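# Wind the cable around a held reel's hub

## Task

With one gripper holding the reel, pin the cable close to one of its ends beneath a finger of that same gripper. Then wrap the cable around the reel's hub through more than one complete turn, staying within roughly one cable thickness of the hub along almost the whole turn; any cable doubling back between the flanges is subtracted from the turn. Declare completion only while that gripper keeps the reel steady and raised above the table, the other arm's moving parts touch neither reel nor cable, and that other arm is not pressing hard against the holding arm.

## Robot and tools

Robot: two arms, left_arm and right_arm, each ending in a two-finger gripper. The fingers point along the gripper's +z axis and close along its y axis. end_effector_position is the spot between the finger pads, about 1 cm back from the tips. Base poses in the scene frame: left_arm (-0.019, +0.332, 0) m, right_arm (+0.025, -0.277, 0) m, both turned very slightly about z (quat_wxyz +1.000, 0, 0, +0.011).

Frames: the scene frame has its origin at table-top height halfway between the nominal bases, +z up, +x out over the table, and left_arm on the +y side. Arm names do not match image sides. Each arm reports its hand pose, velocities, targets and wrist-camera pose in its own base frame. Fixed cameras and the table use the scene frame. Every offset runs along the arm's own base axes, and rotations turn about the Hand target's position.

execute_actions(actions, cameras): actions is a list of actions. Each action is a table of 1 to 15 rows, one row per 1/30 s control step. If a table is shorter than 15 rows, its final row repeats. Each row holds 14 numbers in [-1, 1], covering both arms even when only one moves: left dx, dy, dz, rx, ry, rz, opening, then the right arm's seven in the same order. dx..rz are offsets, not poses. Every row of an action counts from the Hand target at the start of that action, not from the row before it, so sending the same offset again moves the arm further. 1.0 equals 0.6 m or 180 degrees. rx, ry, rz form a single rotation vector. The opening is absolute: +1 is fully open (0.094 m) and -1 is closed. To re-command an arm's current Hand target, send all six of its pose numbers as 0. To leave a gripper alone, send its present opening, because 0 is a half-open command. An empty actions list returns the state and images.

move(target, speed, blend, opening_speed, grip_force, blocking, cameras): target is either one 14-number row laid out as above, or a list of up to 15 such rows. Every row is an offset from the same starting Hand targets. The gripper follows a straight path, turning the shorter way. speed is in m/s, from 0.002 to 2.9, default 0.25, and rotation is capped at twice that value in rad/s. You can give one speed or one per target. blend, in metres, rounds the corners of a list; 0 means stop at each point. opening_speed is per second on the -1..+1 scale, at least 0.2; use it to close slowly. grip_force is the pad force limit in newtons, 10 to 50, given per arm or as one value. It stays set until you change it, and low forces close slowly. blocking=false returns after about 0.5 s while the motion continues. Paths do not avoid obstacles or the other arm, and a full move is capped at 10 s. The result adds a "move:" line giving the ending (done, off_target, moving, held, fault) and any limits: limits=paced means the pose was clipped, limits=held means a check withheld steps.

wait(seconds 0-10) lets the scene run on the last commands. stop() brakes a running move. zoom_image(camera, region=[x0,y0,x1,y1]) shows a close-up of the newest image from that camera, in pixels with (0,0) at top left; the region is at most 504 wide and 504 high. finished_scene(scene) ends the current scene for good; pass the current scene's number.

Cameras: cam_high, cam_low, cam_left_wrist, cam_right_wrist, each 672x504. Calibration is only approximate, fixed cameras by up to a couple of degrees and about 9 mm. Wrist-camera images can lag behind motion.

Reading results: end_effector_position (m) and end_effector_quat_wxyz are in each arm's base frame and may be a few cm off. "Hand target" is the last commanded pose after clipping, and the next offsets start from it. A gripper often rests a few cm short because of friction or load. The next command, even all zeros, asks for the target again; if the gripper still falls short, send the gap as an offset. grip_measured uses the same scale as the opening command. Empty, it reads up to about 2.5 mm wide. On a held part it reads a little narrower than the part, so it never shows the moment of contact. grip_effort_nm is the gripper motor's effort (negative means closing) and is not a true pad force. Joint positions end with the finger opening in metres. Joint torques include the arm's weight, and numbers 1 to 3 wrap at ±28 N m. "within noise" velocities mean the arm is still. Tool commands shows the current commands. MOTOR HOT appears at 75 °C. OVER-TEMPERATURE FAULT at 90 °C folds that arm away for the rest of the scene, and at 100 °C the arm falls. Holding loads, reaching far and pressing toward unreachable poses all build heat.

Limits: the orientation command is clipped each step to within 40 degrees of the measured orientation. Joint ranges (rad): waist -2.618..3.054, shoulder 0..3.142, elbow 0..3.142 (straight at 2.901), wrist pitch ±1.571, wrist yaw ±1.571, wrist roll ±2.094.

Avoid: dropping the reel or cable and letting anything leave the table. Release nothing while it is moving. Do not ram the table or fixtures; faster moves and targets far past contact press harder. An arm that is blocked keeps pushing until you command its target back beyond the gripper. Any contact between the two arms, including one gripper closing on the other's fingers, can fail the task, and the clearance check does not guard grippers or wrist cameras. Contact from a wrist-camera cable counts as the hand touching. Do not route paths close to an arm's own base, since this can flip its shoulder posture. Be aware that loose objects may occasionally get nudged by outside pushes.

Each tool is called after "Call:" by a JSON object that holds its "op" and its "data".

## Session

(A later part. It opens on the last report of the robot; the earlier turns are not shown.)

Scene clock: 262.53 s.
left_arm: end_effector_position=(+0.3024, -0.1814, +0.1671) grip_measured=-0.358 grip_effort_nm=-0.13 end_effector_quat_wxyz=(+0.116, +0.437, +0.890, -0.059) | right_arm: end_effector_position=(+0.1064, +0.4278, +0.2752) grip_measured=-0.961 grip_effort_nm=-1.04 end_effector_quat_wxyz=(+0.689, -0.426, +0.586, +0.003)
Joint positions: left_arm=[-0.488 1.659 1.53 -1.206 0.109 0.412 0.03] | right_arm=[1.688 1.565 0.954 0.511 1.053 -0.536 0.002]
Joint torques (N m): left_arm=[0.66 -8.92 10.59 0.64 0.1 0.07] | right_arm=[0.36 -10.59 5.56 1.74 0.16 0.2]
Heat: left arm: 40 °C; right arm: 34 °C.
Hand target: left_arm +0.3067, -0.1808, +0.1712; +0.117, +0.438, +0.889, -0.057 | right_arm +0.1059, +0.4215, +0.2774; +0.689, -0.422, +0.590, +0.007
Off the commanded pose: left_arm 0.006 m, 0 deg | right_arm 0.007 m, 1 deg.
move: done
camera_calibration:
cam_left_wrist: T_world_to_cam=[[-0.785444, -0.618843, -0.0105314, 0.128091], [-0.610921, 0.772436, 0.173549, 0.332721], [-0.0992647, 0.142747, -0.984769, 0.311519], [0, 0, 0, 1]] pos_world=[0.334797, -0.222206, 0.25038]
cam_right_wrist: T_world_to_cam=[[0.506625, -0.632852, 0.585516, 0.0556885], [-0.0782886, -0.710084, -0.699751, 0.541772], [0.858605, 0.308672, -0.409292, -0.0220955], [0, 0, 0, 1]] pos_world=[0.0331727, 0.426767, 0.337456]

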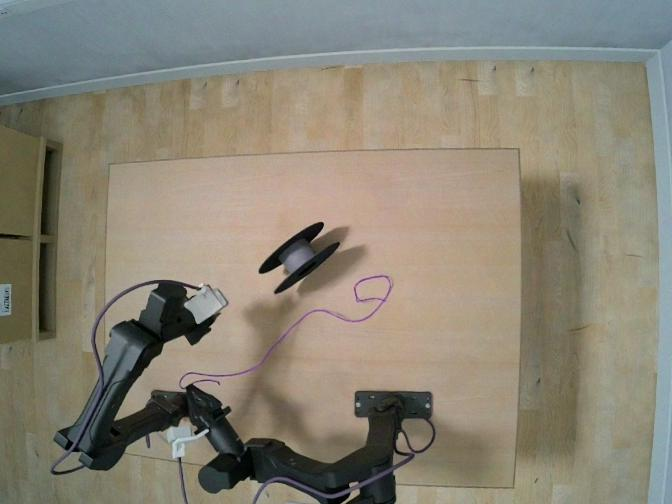

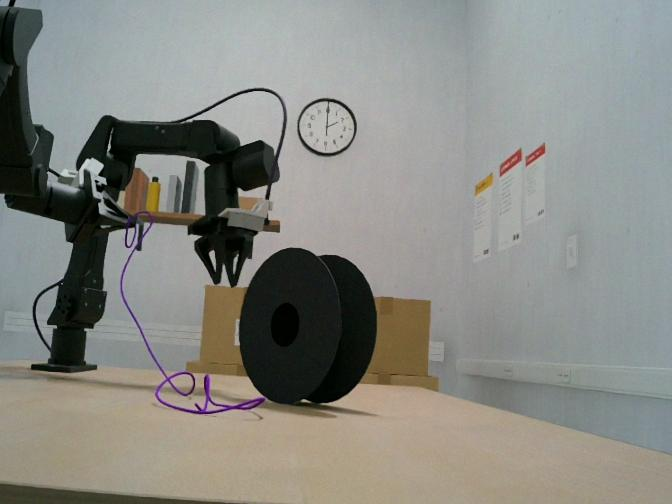

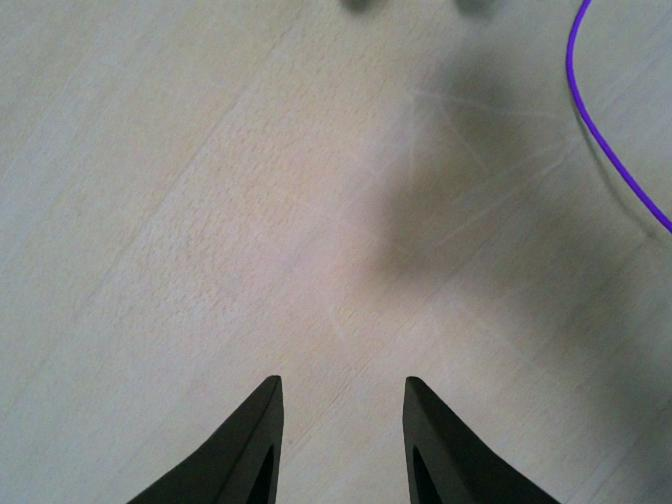

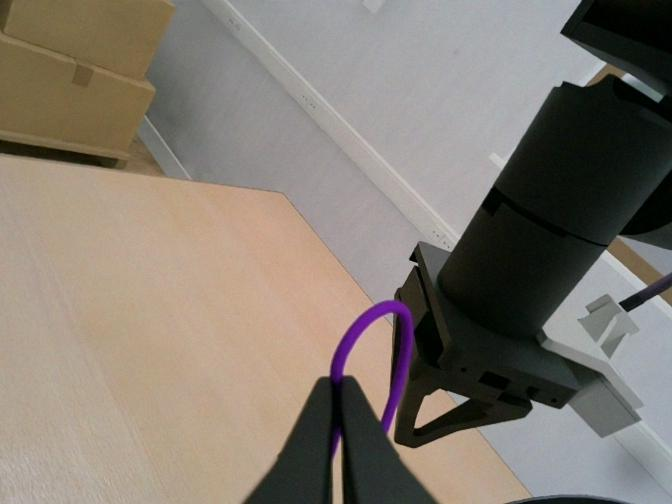

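Call:
{"op": "move", "data": {"target": [0.0697,-0.0452,0.005,-0.271,-0.194,0,0.0,0,0,0,0,0,0,-1], "cameras": ["cam_high","cam_low","cam_left_wrist"], "speed": 0.2}}

Scene clock: 269.00 s.
left_arm: end_effector_position=(+0.3518, -0.2100, +0.1903) grip_measured=-0.002 grip_effort_nm=0.09 end_effector_quat_wxyz=(+0.553, +0.351, +0.703, -0.278) | right_arm: end_effector_position=(+0.1065, +0.4277, +0.2751) grip_measured=-0.961 grip_effort_nm=-1.05 end_effector_quat_wxyz=(+0.689, -0.426, +0.586, +0.003)
Joint positions: left_arm=[-0.279 1.38 0.622 0.464 0.629 0.174 0.047] | right_arm=[1.688 1.565 0.954 0.51 1.053 -0.536 0.002]
Joint torques (N m): left_arm=[0.72 -5.55 6 1.98 0.28 -0.02] | right_arm=[0.34 -10.65 5.53 1.73 0.14 0.19]
Heat: left arm: 40 °C; right arm: 34 °C.
Hand target: left_arm +0.3485, -0.2078, +0.1742; +0.538, +0.348, +0.713, -0.284 | right_arm +0.1059, +0.4215, +0.2774; +0.689, -0.422, +0.590, +0.007
Off the commanded pose: left_arm 0.017 m, 2 deg | right_arm 0.007 m, 1 deg.
move: off_target (left_arm)
camera_calibration:
cam_left_wrist: T_world_to_cam=[[-0.79029, -0.612717, 0.00449569, 0.149617], [-0.383783, 0.489261, -0.783157, 0.423703], [0.477654, -0.620646, -0.621808, -0.0890131], [0, 0, 0, 1]] pos_world=[0.323368, -0.170874, 0.275804]
Images, in order (width x height): cam_high 672x504, cam_low 672x504, cam_left_wrist 672x504.

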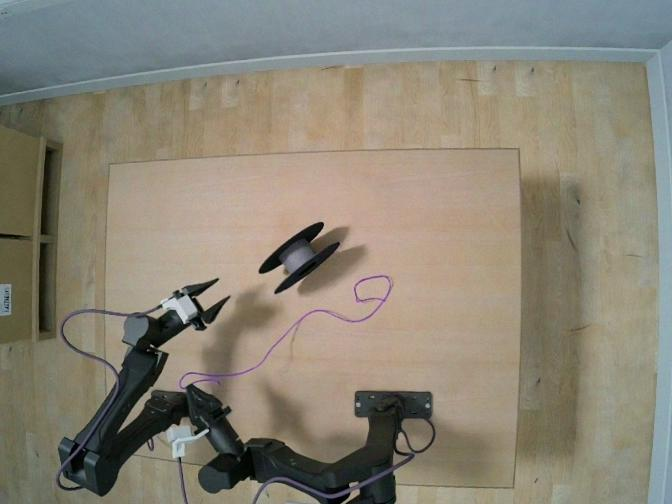

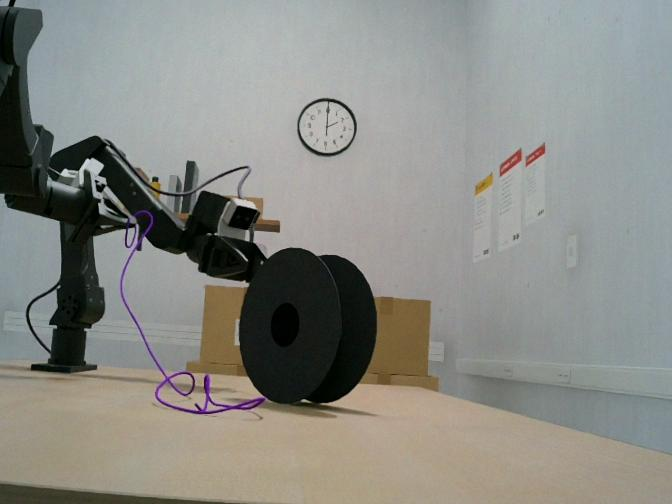

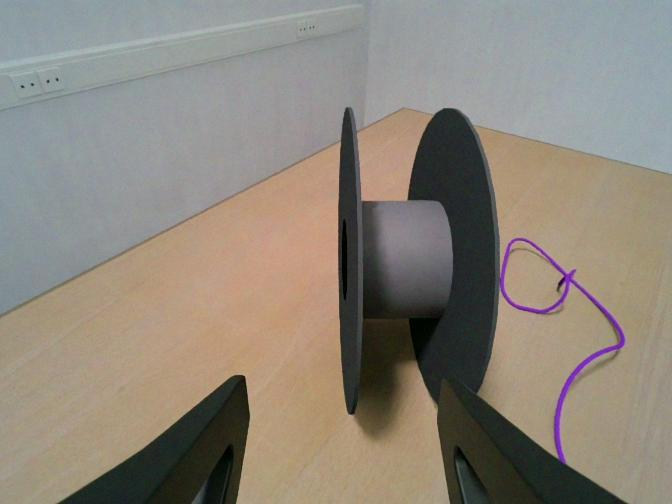

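Call:
{"op": "move", "data": {"target": [0.0813,-0.1252,-0.117,0,0,0,0.0,0,0,0,0,0,0,-1], "cameras": ["cam_left_wrist"], "speed": 0.1}}

Scene clock: 271.40 s.
left_arm: end_effector_position=(+0.3887, -0.2781, +0.1031) grip_measured=-0.002 grip_effort_nm=0.09 end_effector_quat_wxyz=(+0.532, +0.351, +0.715, -0.287) | right_arm: end_effector_position=(+0.1065, +0.4277, +0.2751) grip_measured=-0.961 grip_effort_nm=-1.04 end_effector_quat_wxyz=(+0.689, -0.426, +0.586, +0.003)
Joint positions: left_arm=[-0.446 1.863 0.716 0.838 0.484 0.109 0.047] | right_arm=[1.688 1.565 0.954 0.51 1.053 -0.536 0.002]
Joint torques (N m): left_arm=[-0.58 -8.88 9.83 2.03 -0.06 -0.06] | right_arm=[0.35 -10.61 5.56 1.72 0.14 0.19]
Heat: left arm: 40 °C; right arm: 34 °C.
Hand target: left_arm +0.3973, -0.2829, +0.1040; +0.538, +0.348, +0.713, -0.284 | right_arm +0.1059, +0.4215, +0.2774; +0.689, -0.422, +0.590, +0.007
Off the commanded pose: left_arm 0.010 m, 1 deg | right_arm 0.007 m, 1 deg.
move: done
camera_calibration:
cam_left_wrist: T_world_to_cam=[[-0.797481, -0.602162, 0.0377425, 0.139767], [-0.414176, 0.500885, -0.759982, 0.41551], [0.438727, -0.621704, -0.648847, -0.185468], [0, 0, 0, 1]] pos_world=[0.364926, -0.239266, 0.190165]
Images, in order (width x height): cam_left_wrist 672x504.

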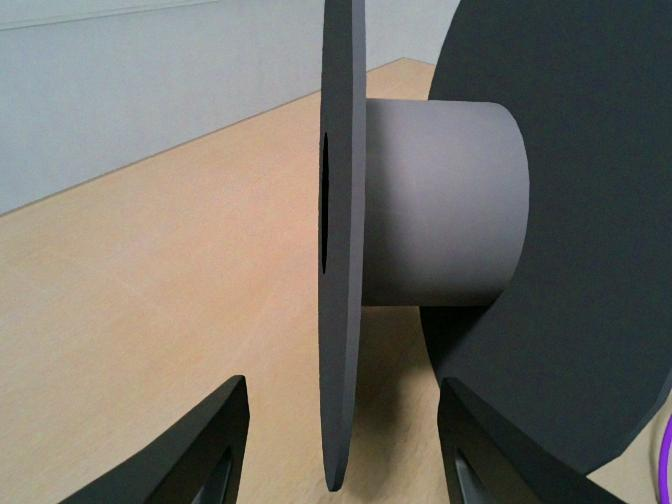

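Call:
{"op": "move", "data": {"target": [[0.0165,-0.0228,0.012,0,0,0,0.0,0,0,0,0,0,0,-1],[0.0165,-0.0228,0.012,0,0,0,-1,0,0,0,0,0,0,-1]], "cameras": ["cam_left_wrist","cam_low"], "speed": 0.1, "opening_speed": 0.5}}

Scene clock: 275.10 s.
left_arm: end_effector_position=(+0.4020, -0.2916, +0.1179) grip_measured=-0.948 grip_effort_nm=-1.02 end_effector_quat_wxyz=(+0.545, +0.349, +0.707, -0.284) | right_arm: end_effector_position=(+0.1065, +0.4277, +0.2751) grip_measured=-0.961 grip_effort_nm=-1.05 end_effector_quat_wxyz=(+0.689, -0.426, +0.586, +0.003)
Joint positions: left_arm=[-0.469 1.878 0.791 0.812 0.455 0.102 0.002] | right_arm=[1.688 1.565 0.954 0.51 1.053 -0.536 0.002]
Joint torques (N m): left_arm=[-0.64 -9.11 9.94 1.83 0.01 -0.04] | right_arm=[0.23 -10.65 5.52 1.73 0.15 0.18]
Heat: left arm: 40 °C; right arm: 34 °C.
Hand target: left_arm +0.4072, -0.2966, +0.1114; +0.539, +0.348, +0.713, -0.284 | right_arm +0.1059, +0.4215, +0.2774; +0.689, -0.422, +0.590, +0.007
Off the commanded pose: left_arm 0.010 m, 1 deg | right_arm 0.007 m, 1 deg.
move: done
camera_calibration:
cam_left_wrist: T_world_to_cam=[[-0.794026, -0.607459, 0.0227446, 0.140476], [-0.396813, 0.489614, -0.776413, 0.430706], [0.460503, -0.625517, -0.629814, -0.202261], [0, 0, 0, 1]] pos_world=[0.375593, -0.252064, 0.203825]
Images, in order (width x height): cam_low 672x504, cam_left_wrist 672x504.

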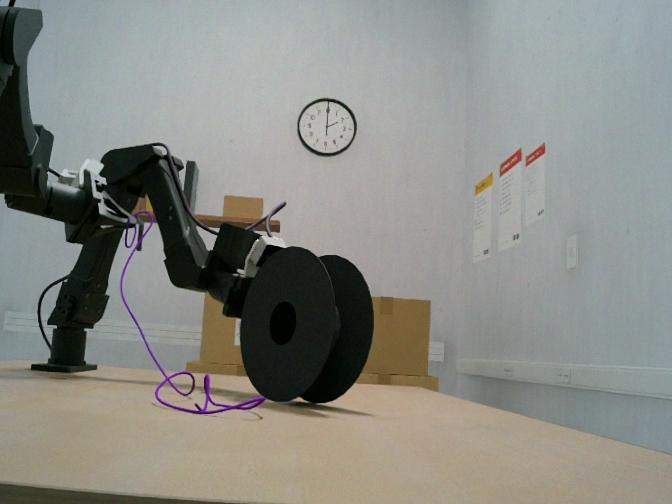

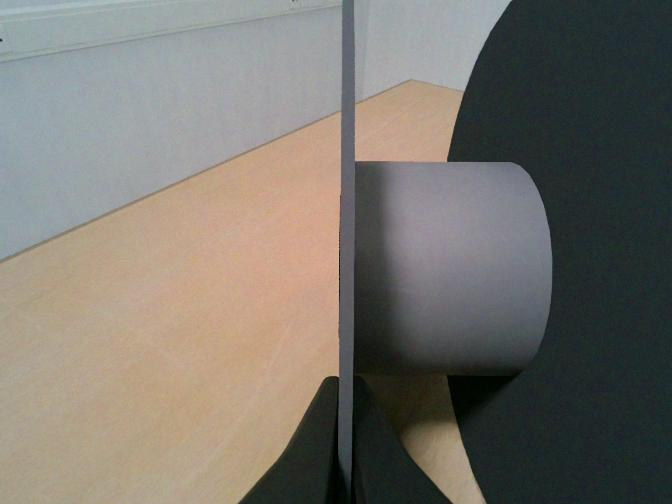

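Call:
{"op": "move", "data": {"target": [[-0.02,0.02,0.231,0,0,0,-1,-0.0,-0.22,0.06,0,0,0,-1],[-0.178,0.161,0.231,0,0,0,-1,-0.0,-0.22,0.06,0,0,0,-1],[-0.178,0.161,0.231,0.2621,-0.4309,-0.0885,-1,0,-0.22,0.06,0,0,0,-1]], "cameras": ["all"], "speed": 0.15}}

Scene clock: 286.90 s.
left_arm: end_effector_position=(+0.3018, -0.1986, +0.2388) grip_measured=-0.949 grip_effort_nm=-1.05 end_effector_quat_wxyz=(+0.622, +0.713, +0.256, +0.198) | right_arm: end_effector_position=(+0.1075, +0.2914, +0.3168) grip_measured=-0.961 grip_effort_nm=-1.04 end_effector_quat_wxyz=(+0.691, -0.420, +0.588, +0.007)
Joint positions: left_arm=[-0.291 1.057 0.534 0.342 0.619 1.641 0.002] | right_arm=[1.769 0.952 0.706 0.14 1.136 -0.513 0.002]
Joint torques (N m): left_arm=[0.81 -4.05 7.69 2.69 0.42 -0.01] | right_arm=[0.72 -3.02 6.49 1.64 0.16 0.17]
Motor temperatures (°C): left_arm=[22 26 40 37 22 21 25] | right_arm=[24 24 33 28 22 23 23]
Heat: left arm: 40 °C; right arm: 33 °C.
Hand target: left_arm +0.3004, -0.2000, +0.2499; +0.642, +0.701, +0.229, +0.210 | right_arm +0.1059, +0.2896, +0.3132; +0.689, -0.422, +0.590, +0.007
Off the commanded pose: left_arm 0.011 m, 4 deg | right_arm 0.004 m, 0 deg.
move: off_target (left_arm)
camera_calibration:
cam_left_wrist: T_world_to_cam=[[-0.112803, 0.0791143, -0.990463, 0.287327], [0.463284, 0.886027, 0.0180092, 0.0686774], [0.879001, -0.456834, -0.136599, -0.232397], [0, 0, 0, 1]] pos_world=[0.204871, -0.189748, 0.251604]
cam_right_wrist: T_world_to_cam=[[0.506891, -0.64272, 0.574432, -0.0491037], [-0.0835769, -0.699891, -0.709343, 0.474709], [0.857949, 0.311551, -0.408485, 0.0350695], [0, 0, 0, 1]] pos_world=[0.034477, 0.289758, 0.379263]

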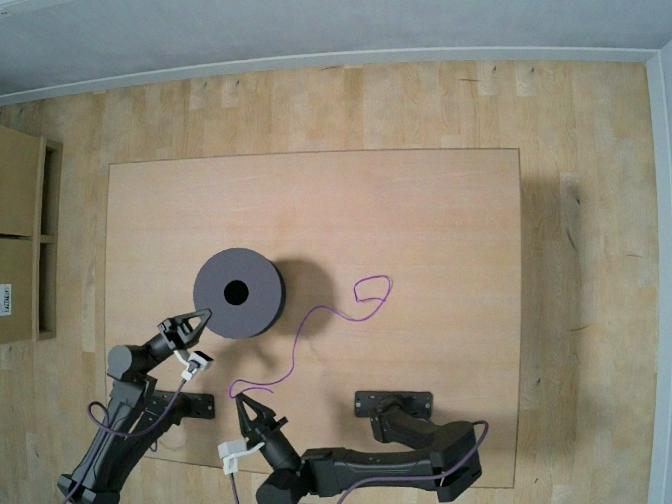

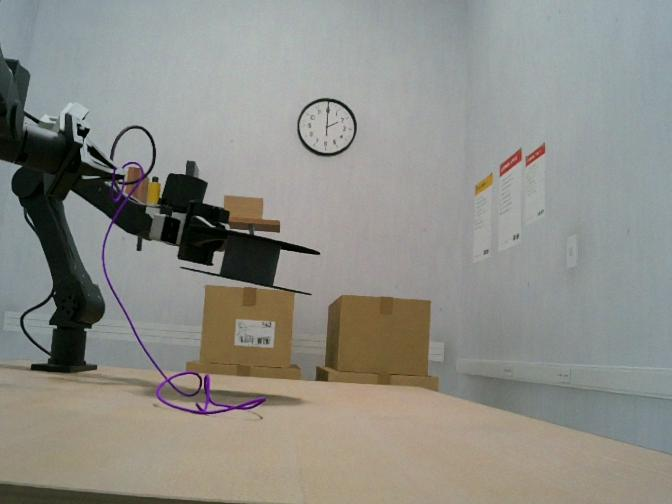

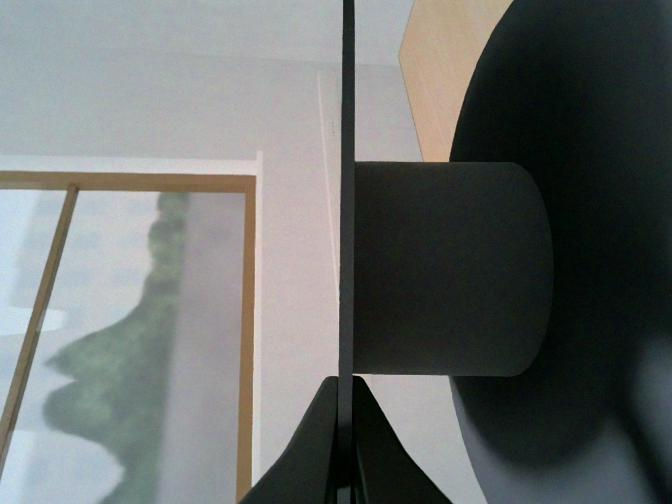

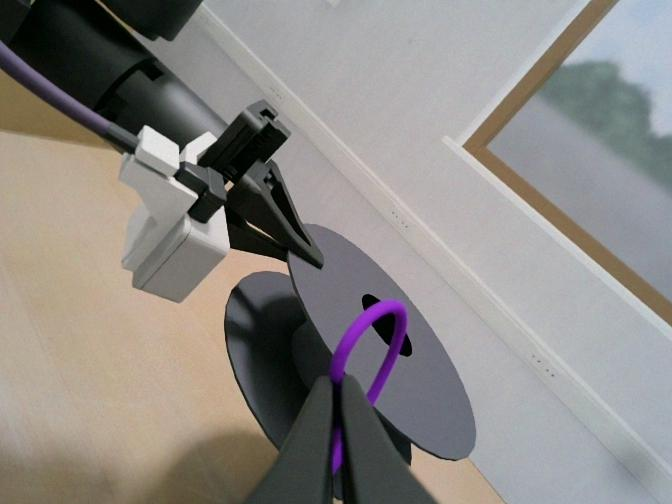

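Call:
{"op": "move", "data": {"target": [0,0,-0.25,-0.0199,-0.0152,0,-1,0,0,0,0,0,0,-1], "cameras": ["cam_low","cam_high"], "speed": 0.15}}

Call:
{"op": "zoom_image", "data": {"camera": "cam_low", "region": [130, 250, 340, 410]}}

Scene clock: 289.20 s.
left_arm: end_effector_position=(+0.3021, -0.2016, +0.0876) grip_measured=-0.949 grip_effort_nm=-1.05 end_effector_quat_wxyz=(+0.629, +0.713, +0.240, +0.195) | right_arm: end_effector_position=(+0.1075, +0.2914, +0.3168) grip_measured=-0.961 grip_effort_nm=-1.05 end_effector_quat_wxyz=(+0.691, -0.420, +0.588, +0.007)
Joint positions: left_arm=[-0.284 1.858 0.211 1.48 0.654 1.648 0.002] | right_arm=[1.769 0.952 0.706 0.14 1.136 -0.513 0.002]
Joint torques (N m): left_arm=[0.87 -6.15 2.41 2.92 0.28 -0.17] | right_arm=[0.73 -3.04 6.46 1.64 0.17 0.18]
Heat: left arm: 40 °C; right arm: 33 °C.
Hand target: left_arm +0.3004, -0.2001, +0.0999; +0.669, +0.675, +0.220, +0.219 | right_arm +0.1059, +0.2896, +0.3132; +0.689, -0.422, +0.590, +0.007
Off the commanded pose: left_arm 0.012 m, 7 deg | right_arm 0.004 m, 0 deg.
joint sent to its limit (left arm) — joint 4 (wrist pitch), upper limit. The joint targets are off in orientation, not in position.
move: off_target (left_arm)
Images, in order (width x height): cam_high 672x504, cam_low 672x504.

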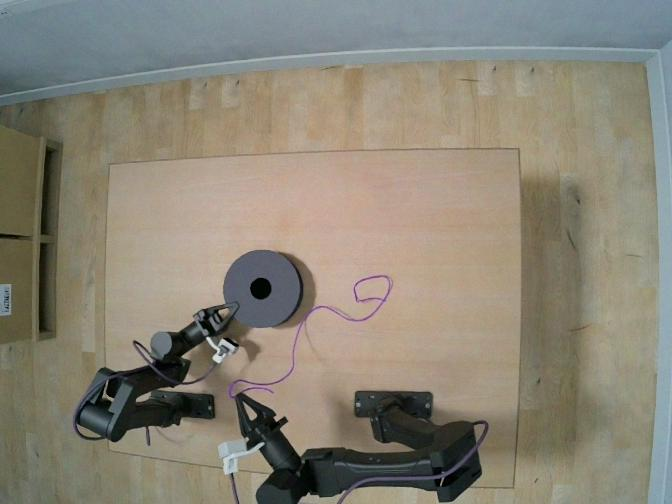

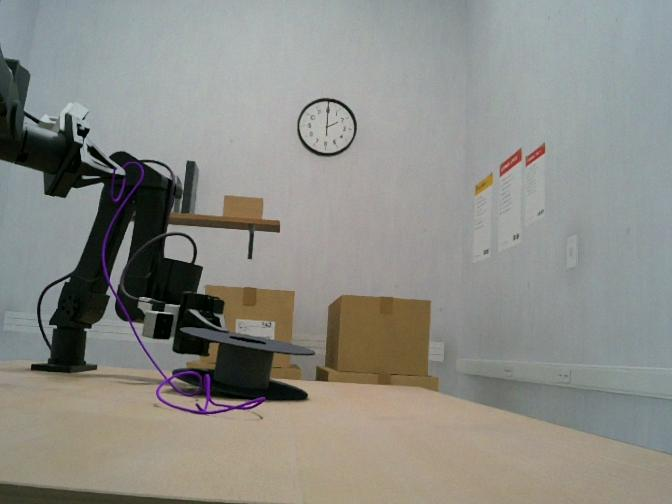

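Scaled by 2.400 from the camera's 672x504 image, which has a finer 960x720 frame.

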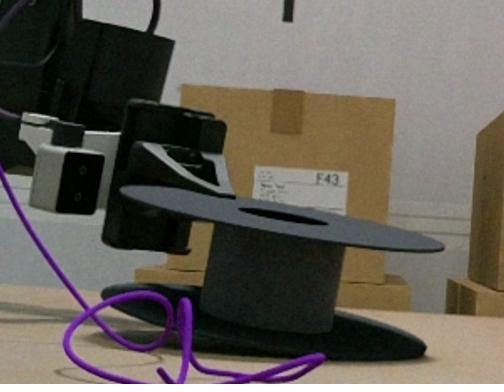

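Call:
{"op": "move", "data": {"target": [0.11,-0.075,-0.01,0,0,0,-1,0,0,0,0,0,0,-1], "cameras": ["cam_low","cam_high"], "speed": 0.1}}

Call:
{"op": "zoom_image", "data": {"camera": "cam_low", "region": [130, 250, 370, 430]}}

Scene clock: 290.83 s.
left_arm: end_effector_position=(+0.3594, -0.2414, +0.0802) grip_measured=-0.949 grip_effort_nm=-1.06 end_effector_quat_wxyz=(+0.648, +0.697, +0.234, +0.198) | right_arm: end_effector_position=(+0.1075, +0.2914, +0.3168) grip_measured=-0.961 grip_effort_nm=-1.05 end_effector_quat_wxyz=(+0.691, -0.420, +0.588, +0.007)
Joint positions: left_arm=[-0.361 2.083 0.482 1.502 0.586 1.598 0.002] | right_arm=[1.769 0.952 0.706 0.14 1.136 -0.513 0.002]
Joint torques (N m): left_arm=[-0.64 -8.58 6.17 2.71 -0.11 -0.17] | right_arm=[0.7 -3.06 6.5 1.64 0.17 0.19]
Heat: left arm: 40 °C; right arm: 33 °C.
Hand target: left_arm +0.3665, -0.2450, +0.0939; +0.669, +0.675, +0.220, +0.219 | right_arm +0.1059, +0.2896, +0.3132; +0.689, -0.422, +0.590, +0.007
Off the commanded pose: left_arm 0.016 m, 5 deg | right_arm 0.004 m, 0 deg.
joint sent to its limit (left arm) — joint 4 (wrist pitch), upper limit. The joint targets still meet the commanded pose.
move: off_target (left_arm)
Images, in order (width x height): cam_high 672x504, cam_low 672x504.

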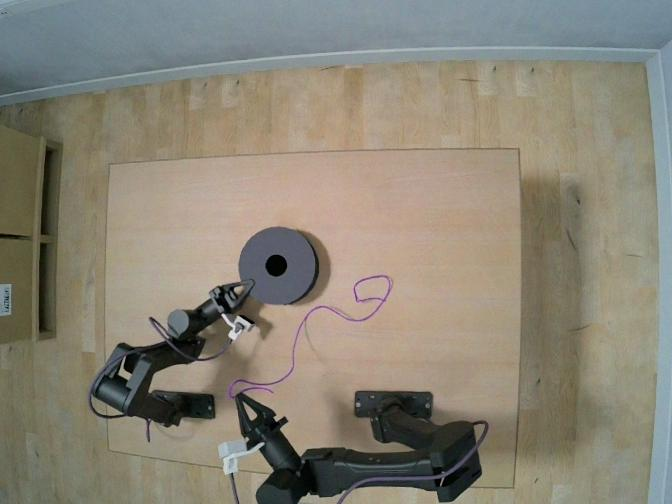

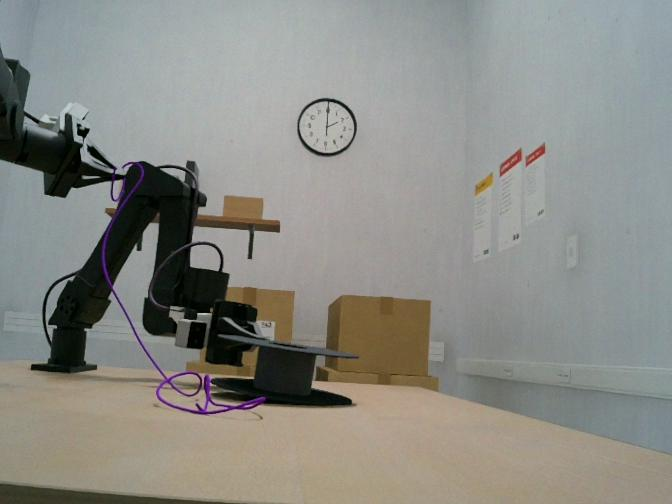

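Scaled by 2.100 from the camera's 672x504 image, which has a finer 960x720 frame.

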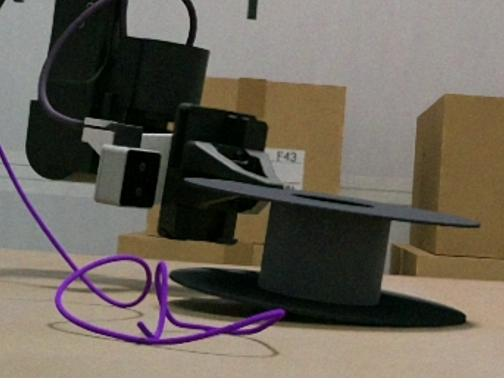

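Call:
{"op": "move", "data": {"target": [0.03,-0.022,-0.03,-0.0199,-0.0152,0,-1,0,0,0,0,0,0,-1], "cameras": ["cam_low","cam_high"], "speed": 0.06}}

Call:
{"op": "zoom_image", "data": {"camera": "cam_low", "region": [130, 250, 370, 430]}}

Scene clock: 292.33 s.
left_arm: end_effector_position=(+0.3825, -0.2555, +0.0735) grip_measured=-0.949 grip_effort_nm=-1.05 end_effector_quat_wxyz=(+0.655, +0.693, +0.224, +0.202) | right_arm: end_effector_position=(+0.1075, +0.2914, +0.3168) grip_measured=-0.961 grip_effort_nm=-1.04 end_effector_quat_wxyz=(+0.691, -0.420, +0.588, +0.007)
Joint positions: left_arm=[-0.373 2.18 0.602 1.504 0.586 1.598 0.002] | right_arm=[1.769 0.952 0.706 0.14 1.136 -0.513 0.002]
Joint torques (N m): left_arm=[-0.76 -8.38 5.22 2.68 -0.11 -0.11] | right_arm=[0.73 -3.07 6.42 1.64 0.16 0.16]
Heat: left arm: 40 °C; right arm: 33 °C.
Hand target: left_arm +0.3845, -0.2582, +0.0759; +0.694, +0.649, +0.211, +0.228 | right_arm +0.1059, +0.2896, +0.3132; +0.689, -0.422, +0.590, +0.007
Off the commanded pose: left_arm 0.004 m, 8 deg | right_arm 0.004 m, 0 deg.
joint sent to its limit (left arm) — joint 4 (wrist pitch), upper limit. The joint targets are off in orientation, not in position.
move: off_target (left_arm)
Images, in order (width x height): cam_high 672x504, cam_low 672x504.

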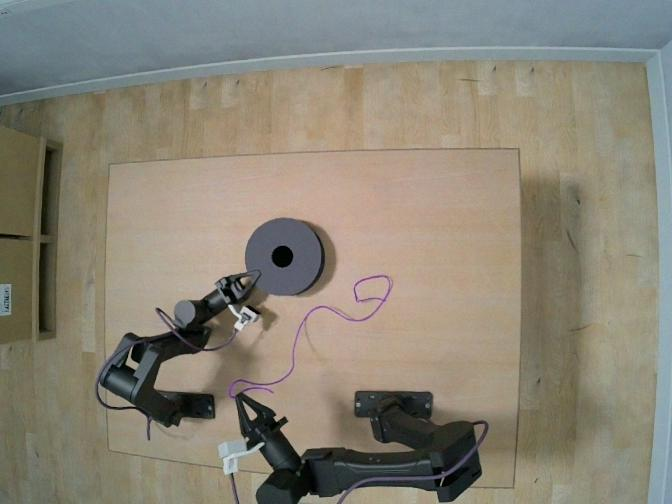

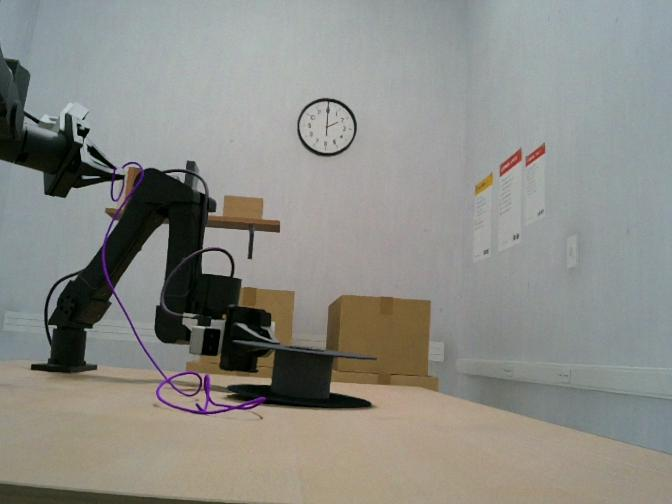

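Scaled by 2.100 from the camera's 672x504 image, which has a finer 960x720 frame.

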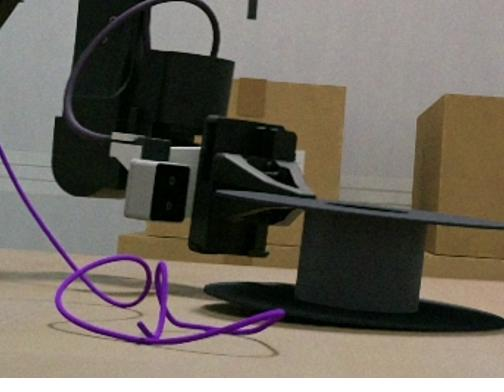

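Call:
{"op": "move", "data": {"target": [[0.0,0,-0.02,0,0,0,-1,0,0,0,0,0,0,-1],[0,0,-0.02,0,0,0,-0.3,0,0,0,0,0,0,-1]], "cameras": ["cam_low","cam_high","cam_left_wrist"], "speed": 0.05, "opening_speed": 0.25}}

Call:
{"op": "zoom_image", "data": {"camera": "cam_low", "region": [170, 290, 390, 430]}}

Scene clock: 296.93 s.
left_arm: end_effector_position=(+0.3852, -0.2566, +0.0626) grip_measured=-0.302 grip_effort_nm=0.09 end_effector_quat_wxyz=(+0.649, +0.699, +0.224, +0.201) | right_arm: end_effector_position=(+0.1075, +0.2914, +0.3168) grip_measured=-0.961 grip_effort_nm=-1.05 end_effector_quat_wxyz=(+0.691, -0.420, +0.588, +0.007)
Joint positions: left_arm=[-0.373 2.217 0.62 1.505 0.586 1.612 0.033] | right_arm=[1.769 0.952 0.706 0.14 1.136 -0.513 0.002]
Joint torques (N m): left_arm=[-0.49 -8.92 4.22 2.71 -0.01 -0.11] | right_arm=[0.72 -3.04 6.43 1.63 0.17 0.15]
Heat: left arm: 39 °C; right arm: 33 °C.
Hand target: left_arm +0.3845, -0.2582, +0.0640; +0.695, +0.649, +0.211, +0.229 | right_arm +0.1059, +0.2896, +0.3132; +0.689, -0.422, +0.590, +0.007
Off the commanded pose: left_arm 0.002 m, 8 deg | right_arm 0.004 m, 0 deg.
joint sent to its limit (left arm) — joint 4 (wrist pitch), upper limit. The joint targets are off in orientation, not in position.
move: off_target (left_arm); target 2's new opening was sent with left_arm's hand 0.006 m and 8 deg from that target
camera_calibration:
cam_left_wrist: T_world_to_cam=[[-0.0478004, 0.0412752, -0.998004, 0.0925404], [0.501798, 0.864905, 0.0117364, 0.0647757], [0.863663, -0.500235, -0.0620547, -0.366122], [0, 0, 0, 1]] pos_world=[0.288125, -0.242992, 0.0688758]
Images, in order (width x height): cam_high 672x504, cam_low 672x504, cam_left_wrist 672x504.

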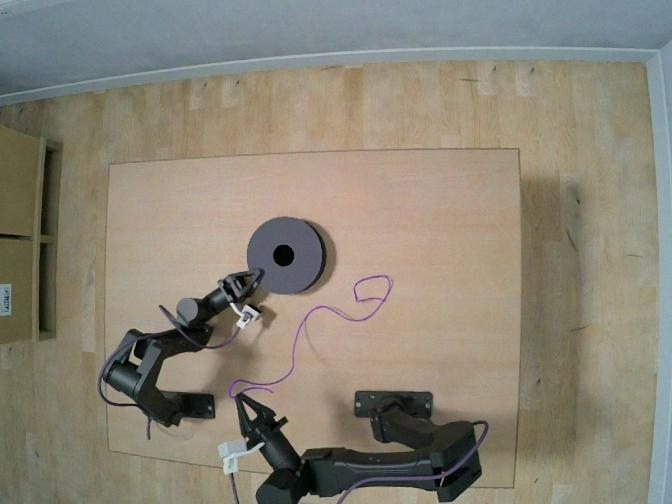

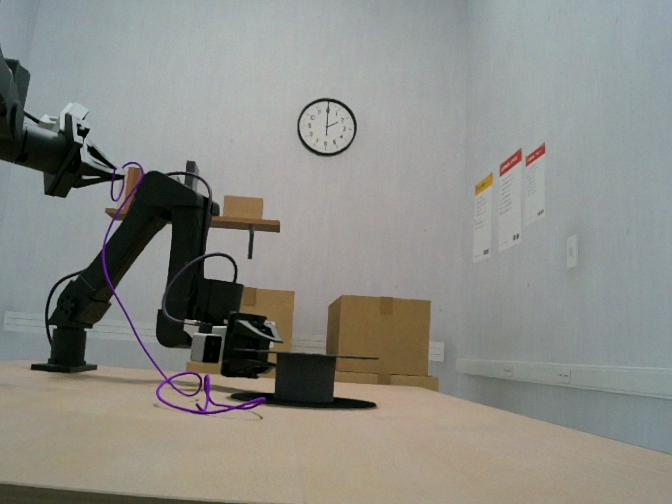

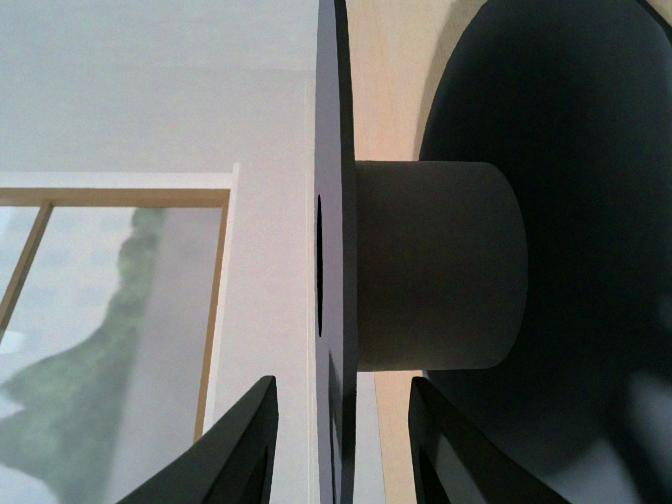

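Scaled by 2.291 from the camera's 672x504 image, which has a finer 960x720 frame.

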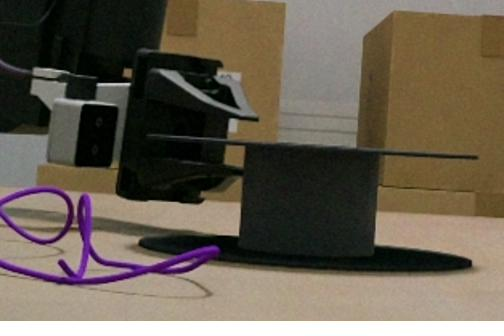

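Call:
{"op": "move", "data": {"target": [[0,0,0,0,0,0,-0.3,0.478,-0.03,0.0,-0.1616,0.4621,-0.1496,-1],[0,0,0,0,0,0,-0.3,0.478,0.094,-0.17,-0.1616,0.4621,-0.1496,-1]], "cameras": ["all"], "speed": 0.2}}

Call:
{"op": "zoom_image", "data": {"camera": "cam_high", "region": [190, 190, 350, 330]}}

Call:
{"op": "zoom_image", "data": {"camera": "cam_low", "region": [170, 230, 420, 430]}}

Scene clock: 305.80 s.
left_arm: end_effector_position=(+0.3852, -0.2566, +0.0626) grip_measured=-0.302 grip_effort_nm=0.09 end_effector_quat_wxyz=(+0.649, +0.699, +0.224, +0.201) | right_arm: end_effector_position=(+0.3940, +0.3416, +0.2163) grip_measured=-0.961 grip_effort_nm=-1.05 end_effector_quat_wxyz=(+0.195, -0.316, +0.926, +0.074)
Joint positions: left_arm=[-0.373 2.217 0.62 1.505 0.586 1.612 0.033] | right_arm=[0.716 2.429 2.845 -1.568 0.009 0.055 0.002]
Joint torques (N m): left_arm=[-0.47 -8.9 4.18 2.69 -0.02 -0.12] | right_arm=[0.51 -12.93 7.38 0.99 -0.03 0.13]
Heat: left arm: 40 °C; right arm: 34 °C.
Hand target: left_arm +0.3845, -0.2582, +0.0640; +0.695, +0.649, +0.211, +0.229 | right_arm +0.3927, +0.3460, +0.2113; +0.000, -0.321, +0.947, +0.000
Off the commanded pose: left_arm 0.002 m, 9 deg | right_arm 0.007 m, 24 deg.
elbow stopped short (right arm): the move would have taken joint 3 (elbow) straighter than the controller allows.
joint sent to its limit (left arm) — joint 4 (wrist pitch), upper limit. The joint targets are off in orientation, not in position.
move: off_target (left_arm, right_arm)
camera_calibration:
cam_left_wrist: T_world_to_cam=[[-0.0478004, 0.0412752, -0.998004, 0.0925404], [0.501798, 0.864905, 0.0117364, 0.0647757], [0.863663, -0.500235, -0.0620547, -0.366122], [0, 0, 0, 1]] pos_world=[0.288125, -0.242992, 0.0688758]
cam_right_wrist: T_world_to_cam=[[0.618485, -0.785608, -0.0172278, 0.0284404], [-0.784444, -0.618557, 0.0451072, 0.547652], [-0.046093, -0.0143839, -0.998834, 0.327807], [0, 0, 0, 1]] pos_world=[0.427122, 0.365812, 0.303212]

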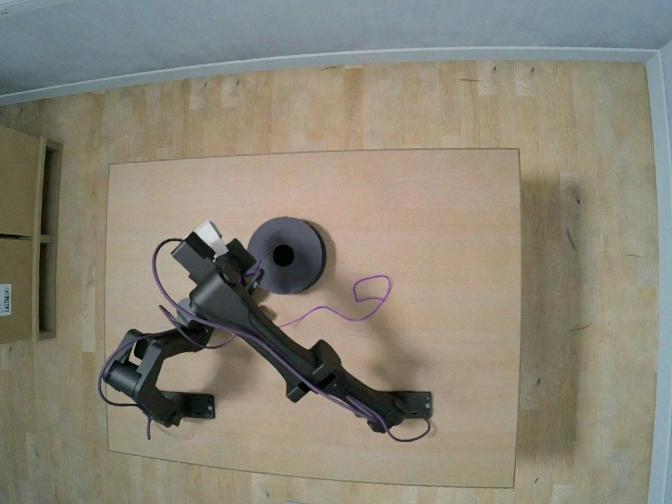

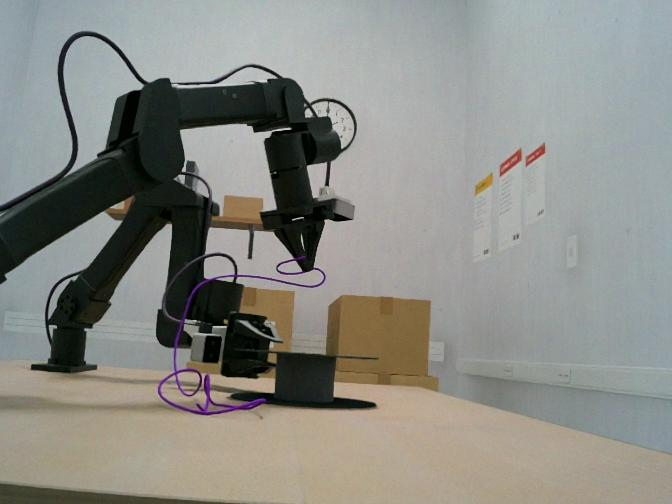

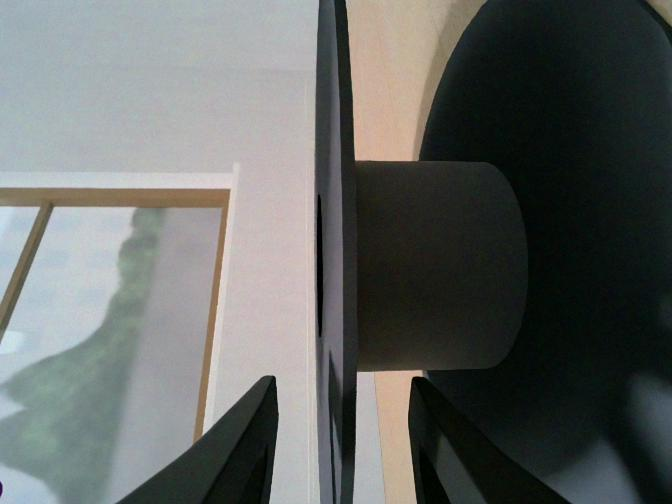

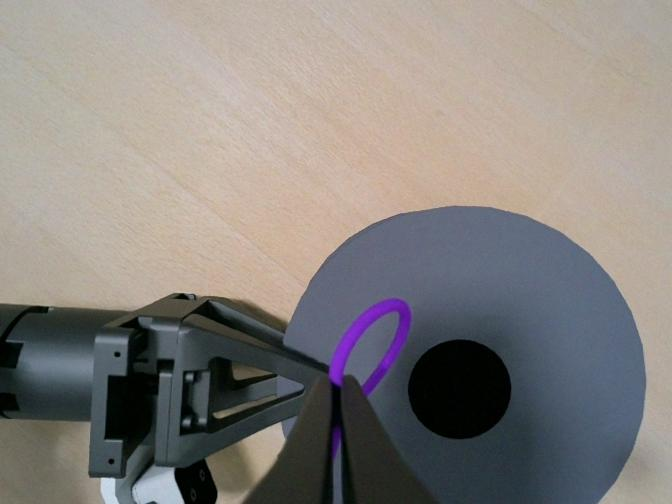

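Scaled by 3.150 from the camera's 672x504 image, which has a finer 960x720 frame.

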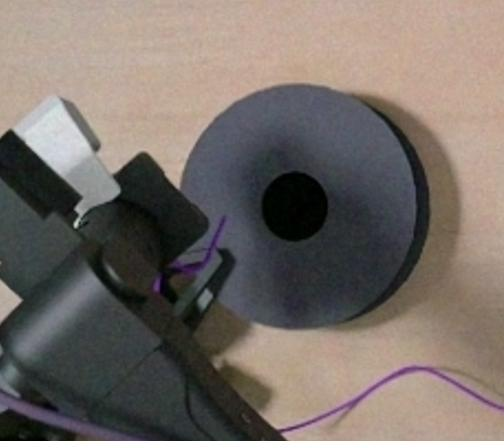

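Scaled by 2.016 from the camera's 672x504 image, which has a finer 960x720 frame.

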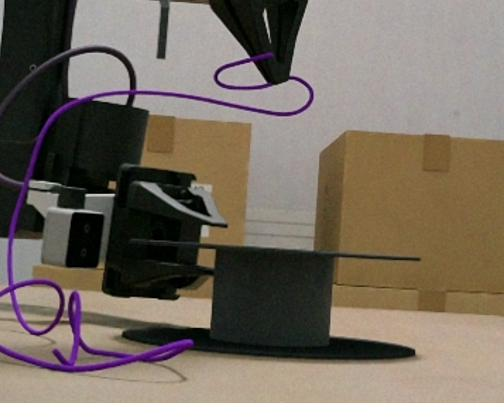

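Call:
{"op": "move", "data": {"target": [[0,0,0,0,0,0,-0.3,0.0012,0.039,0,0,0,0,-1],[0,0,0,0,0,0,-0.3,0.0012,0.039,-0.12,0,0,0,-1]], "cameras": ["all"], "speed": 0.12}}

Call:
{"op": "zoom_image", "data": {"camera": "cam_low", "region": [170, 230, 420, 430]}}

Scene clock: 311.23 s.
left_arm: end_effector_position=(+0.3852, -0.2566, +0.0626) grip_measured=-0.302 grip_effort_nm=0.09 end_effector_quat_wxyz=(+0.649, +0.699, +0.224, +0.201) | right_arm: end_effector_position=(+0.3964, +0.3657, +0.1480) grip_measured=-0.961 grip_effort_nm=-1.04 end_effector_quat_wxyz=(+0.146, -0.318, +0.935, +0.061)
Joint positions: left_arm=[-0.373 2.217 0.62 1.505 0.586 1.612 0.033] | right_arm=[0.746 2.569 2.845 -1.529 0.007 0.089 0.002]
Joint torques (N m): left_arm=[-0.53 -8.91 4.25 2.71 -0.03 -0.12] | right_arm=[0.58 -13.71 7.53 0.71 -0.06 0.12]
Heat: left arm: 41 °C; right arm: 34 °C.
Hand target: left_arm +0.3845, -0.2582, +0.0640; +0.695, +0.649, +0.211, +0.229 | right_arm +0.3934, +0.3694, +0.1394; +0.000, -0.321, +0.947, +0.000
Off the commanded pose: left_arm 0.002 m, 9 deg | right_arm 0.010 m, 18 deg.
elbow stopped short (right arm): the move would have taken joint 3 (elbow) straighter than the controller allows.
joint sent to its limit (left arm) — joint 4 (wrist pitch), upper limit. The joint targets are off in orientation, not in position.
move: off_target (left_arm, right_arm)
camera_calibration:
cam_left_wrist: T_world_to_cam=[[-0.0478004, 0.0412752, -0.998004, 0.0925404], [0.501798, 0.864905, 0.0117364, 0.0647757], [0.863663, -0.500235, -0.0620547, -0.366122], [0, 0, 0, 1]] pos_world=[0.288125, -0.242992, 0.0688758]
cam_right_wrist: T_world_to_cam=[[0.616293, -0.787136, -0.0244686, 0.0472803], [-0.77662, -0.612623, 0.14681, 0.547263], [-0.13055, -0.0714754, -0.988862, 0.312896], [0, 0, 0, 1]] pos_world=[0.436726, 0.394847, 0.230224]

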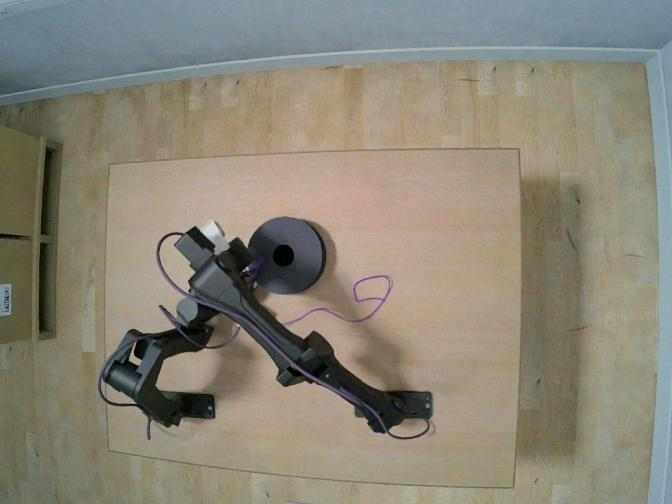

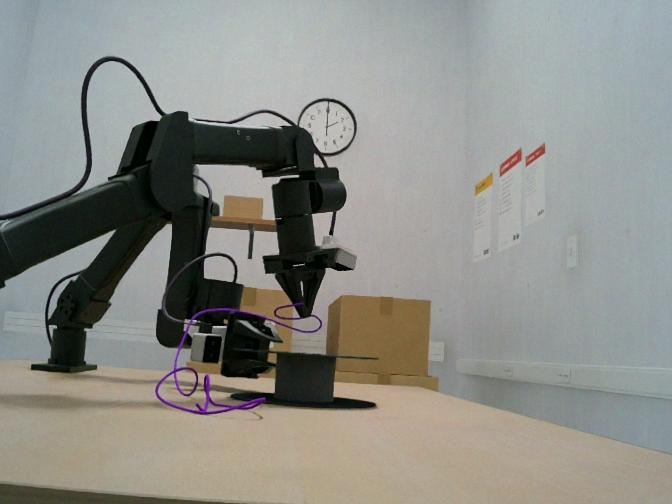

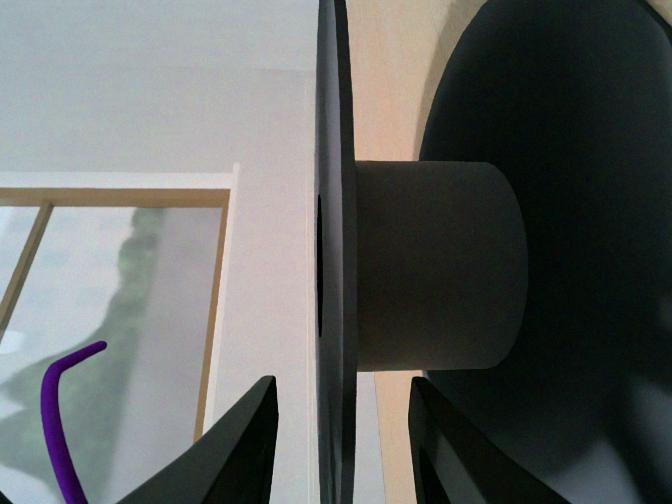

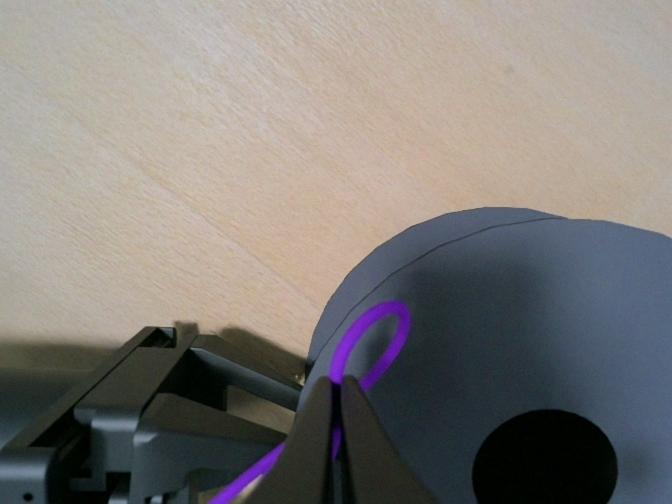

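Scaled by 2.016 from the camera's 672x504 image, which has a finer 960x720 frame.

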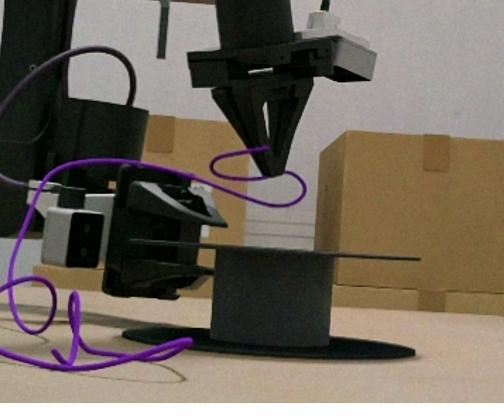

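Call:
{"op": "zoom_image", "data": {"camera": "cam_high", "region": [210, 220, 310, 310]}}

Call:
{"op": "zoom_image", "data": {"camera": "cam_low", "region": [215, 270, 385, 400]}}

Scaled by 5.040 from the camera's 672x504 image, which has a finer 960x720 frame.

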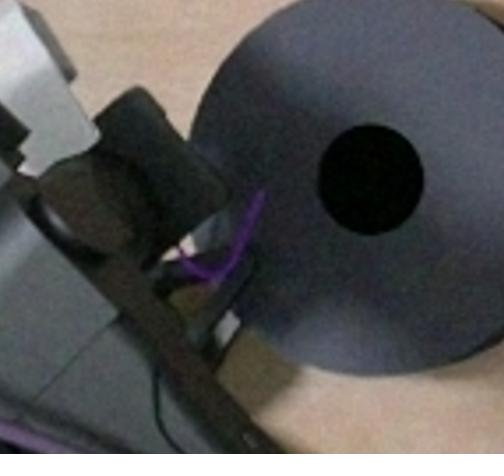

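Scaled by 2.965 from the camera's 672x504 image, which has a finer 960x720 frame.

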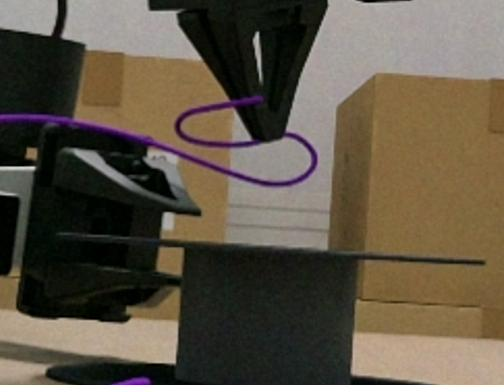

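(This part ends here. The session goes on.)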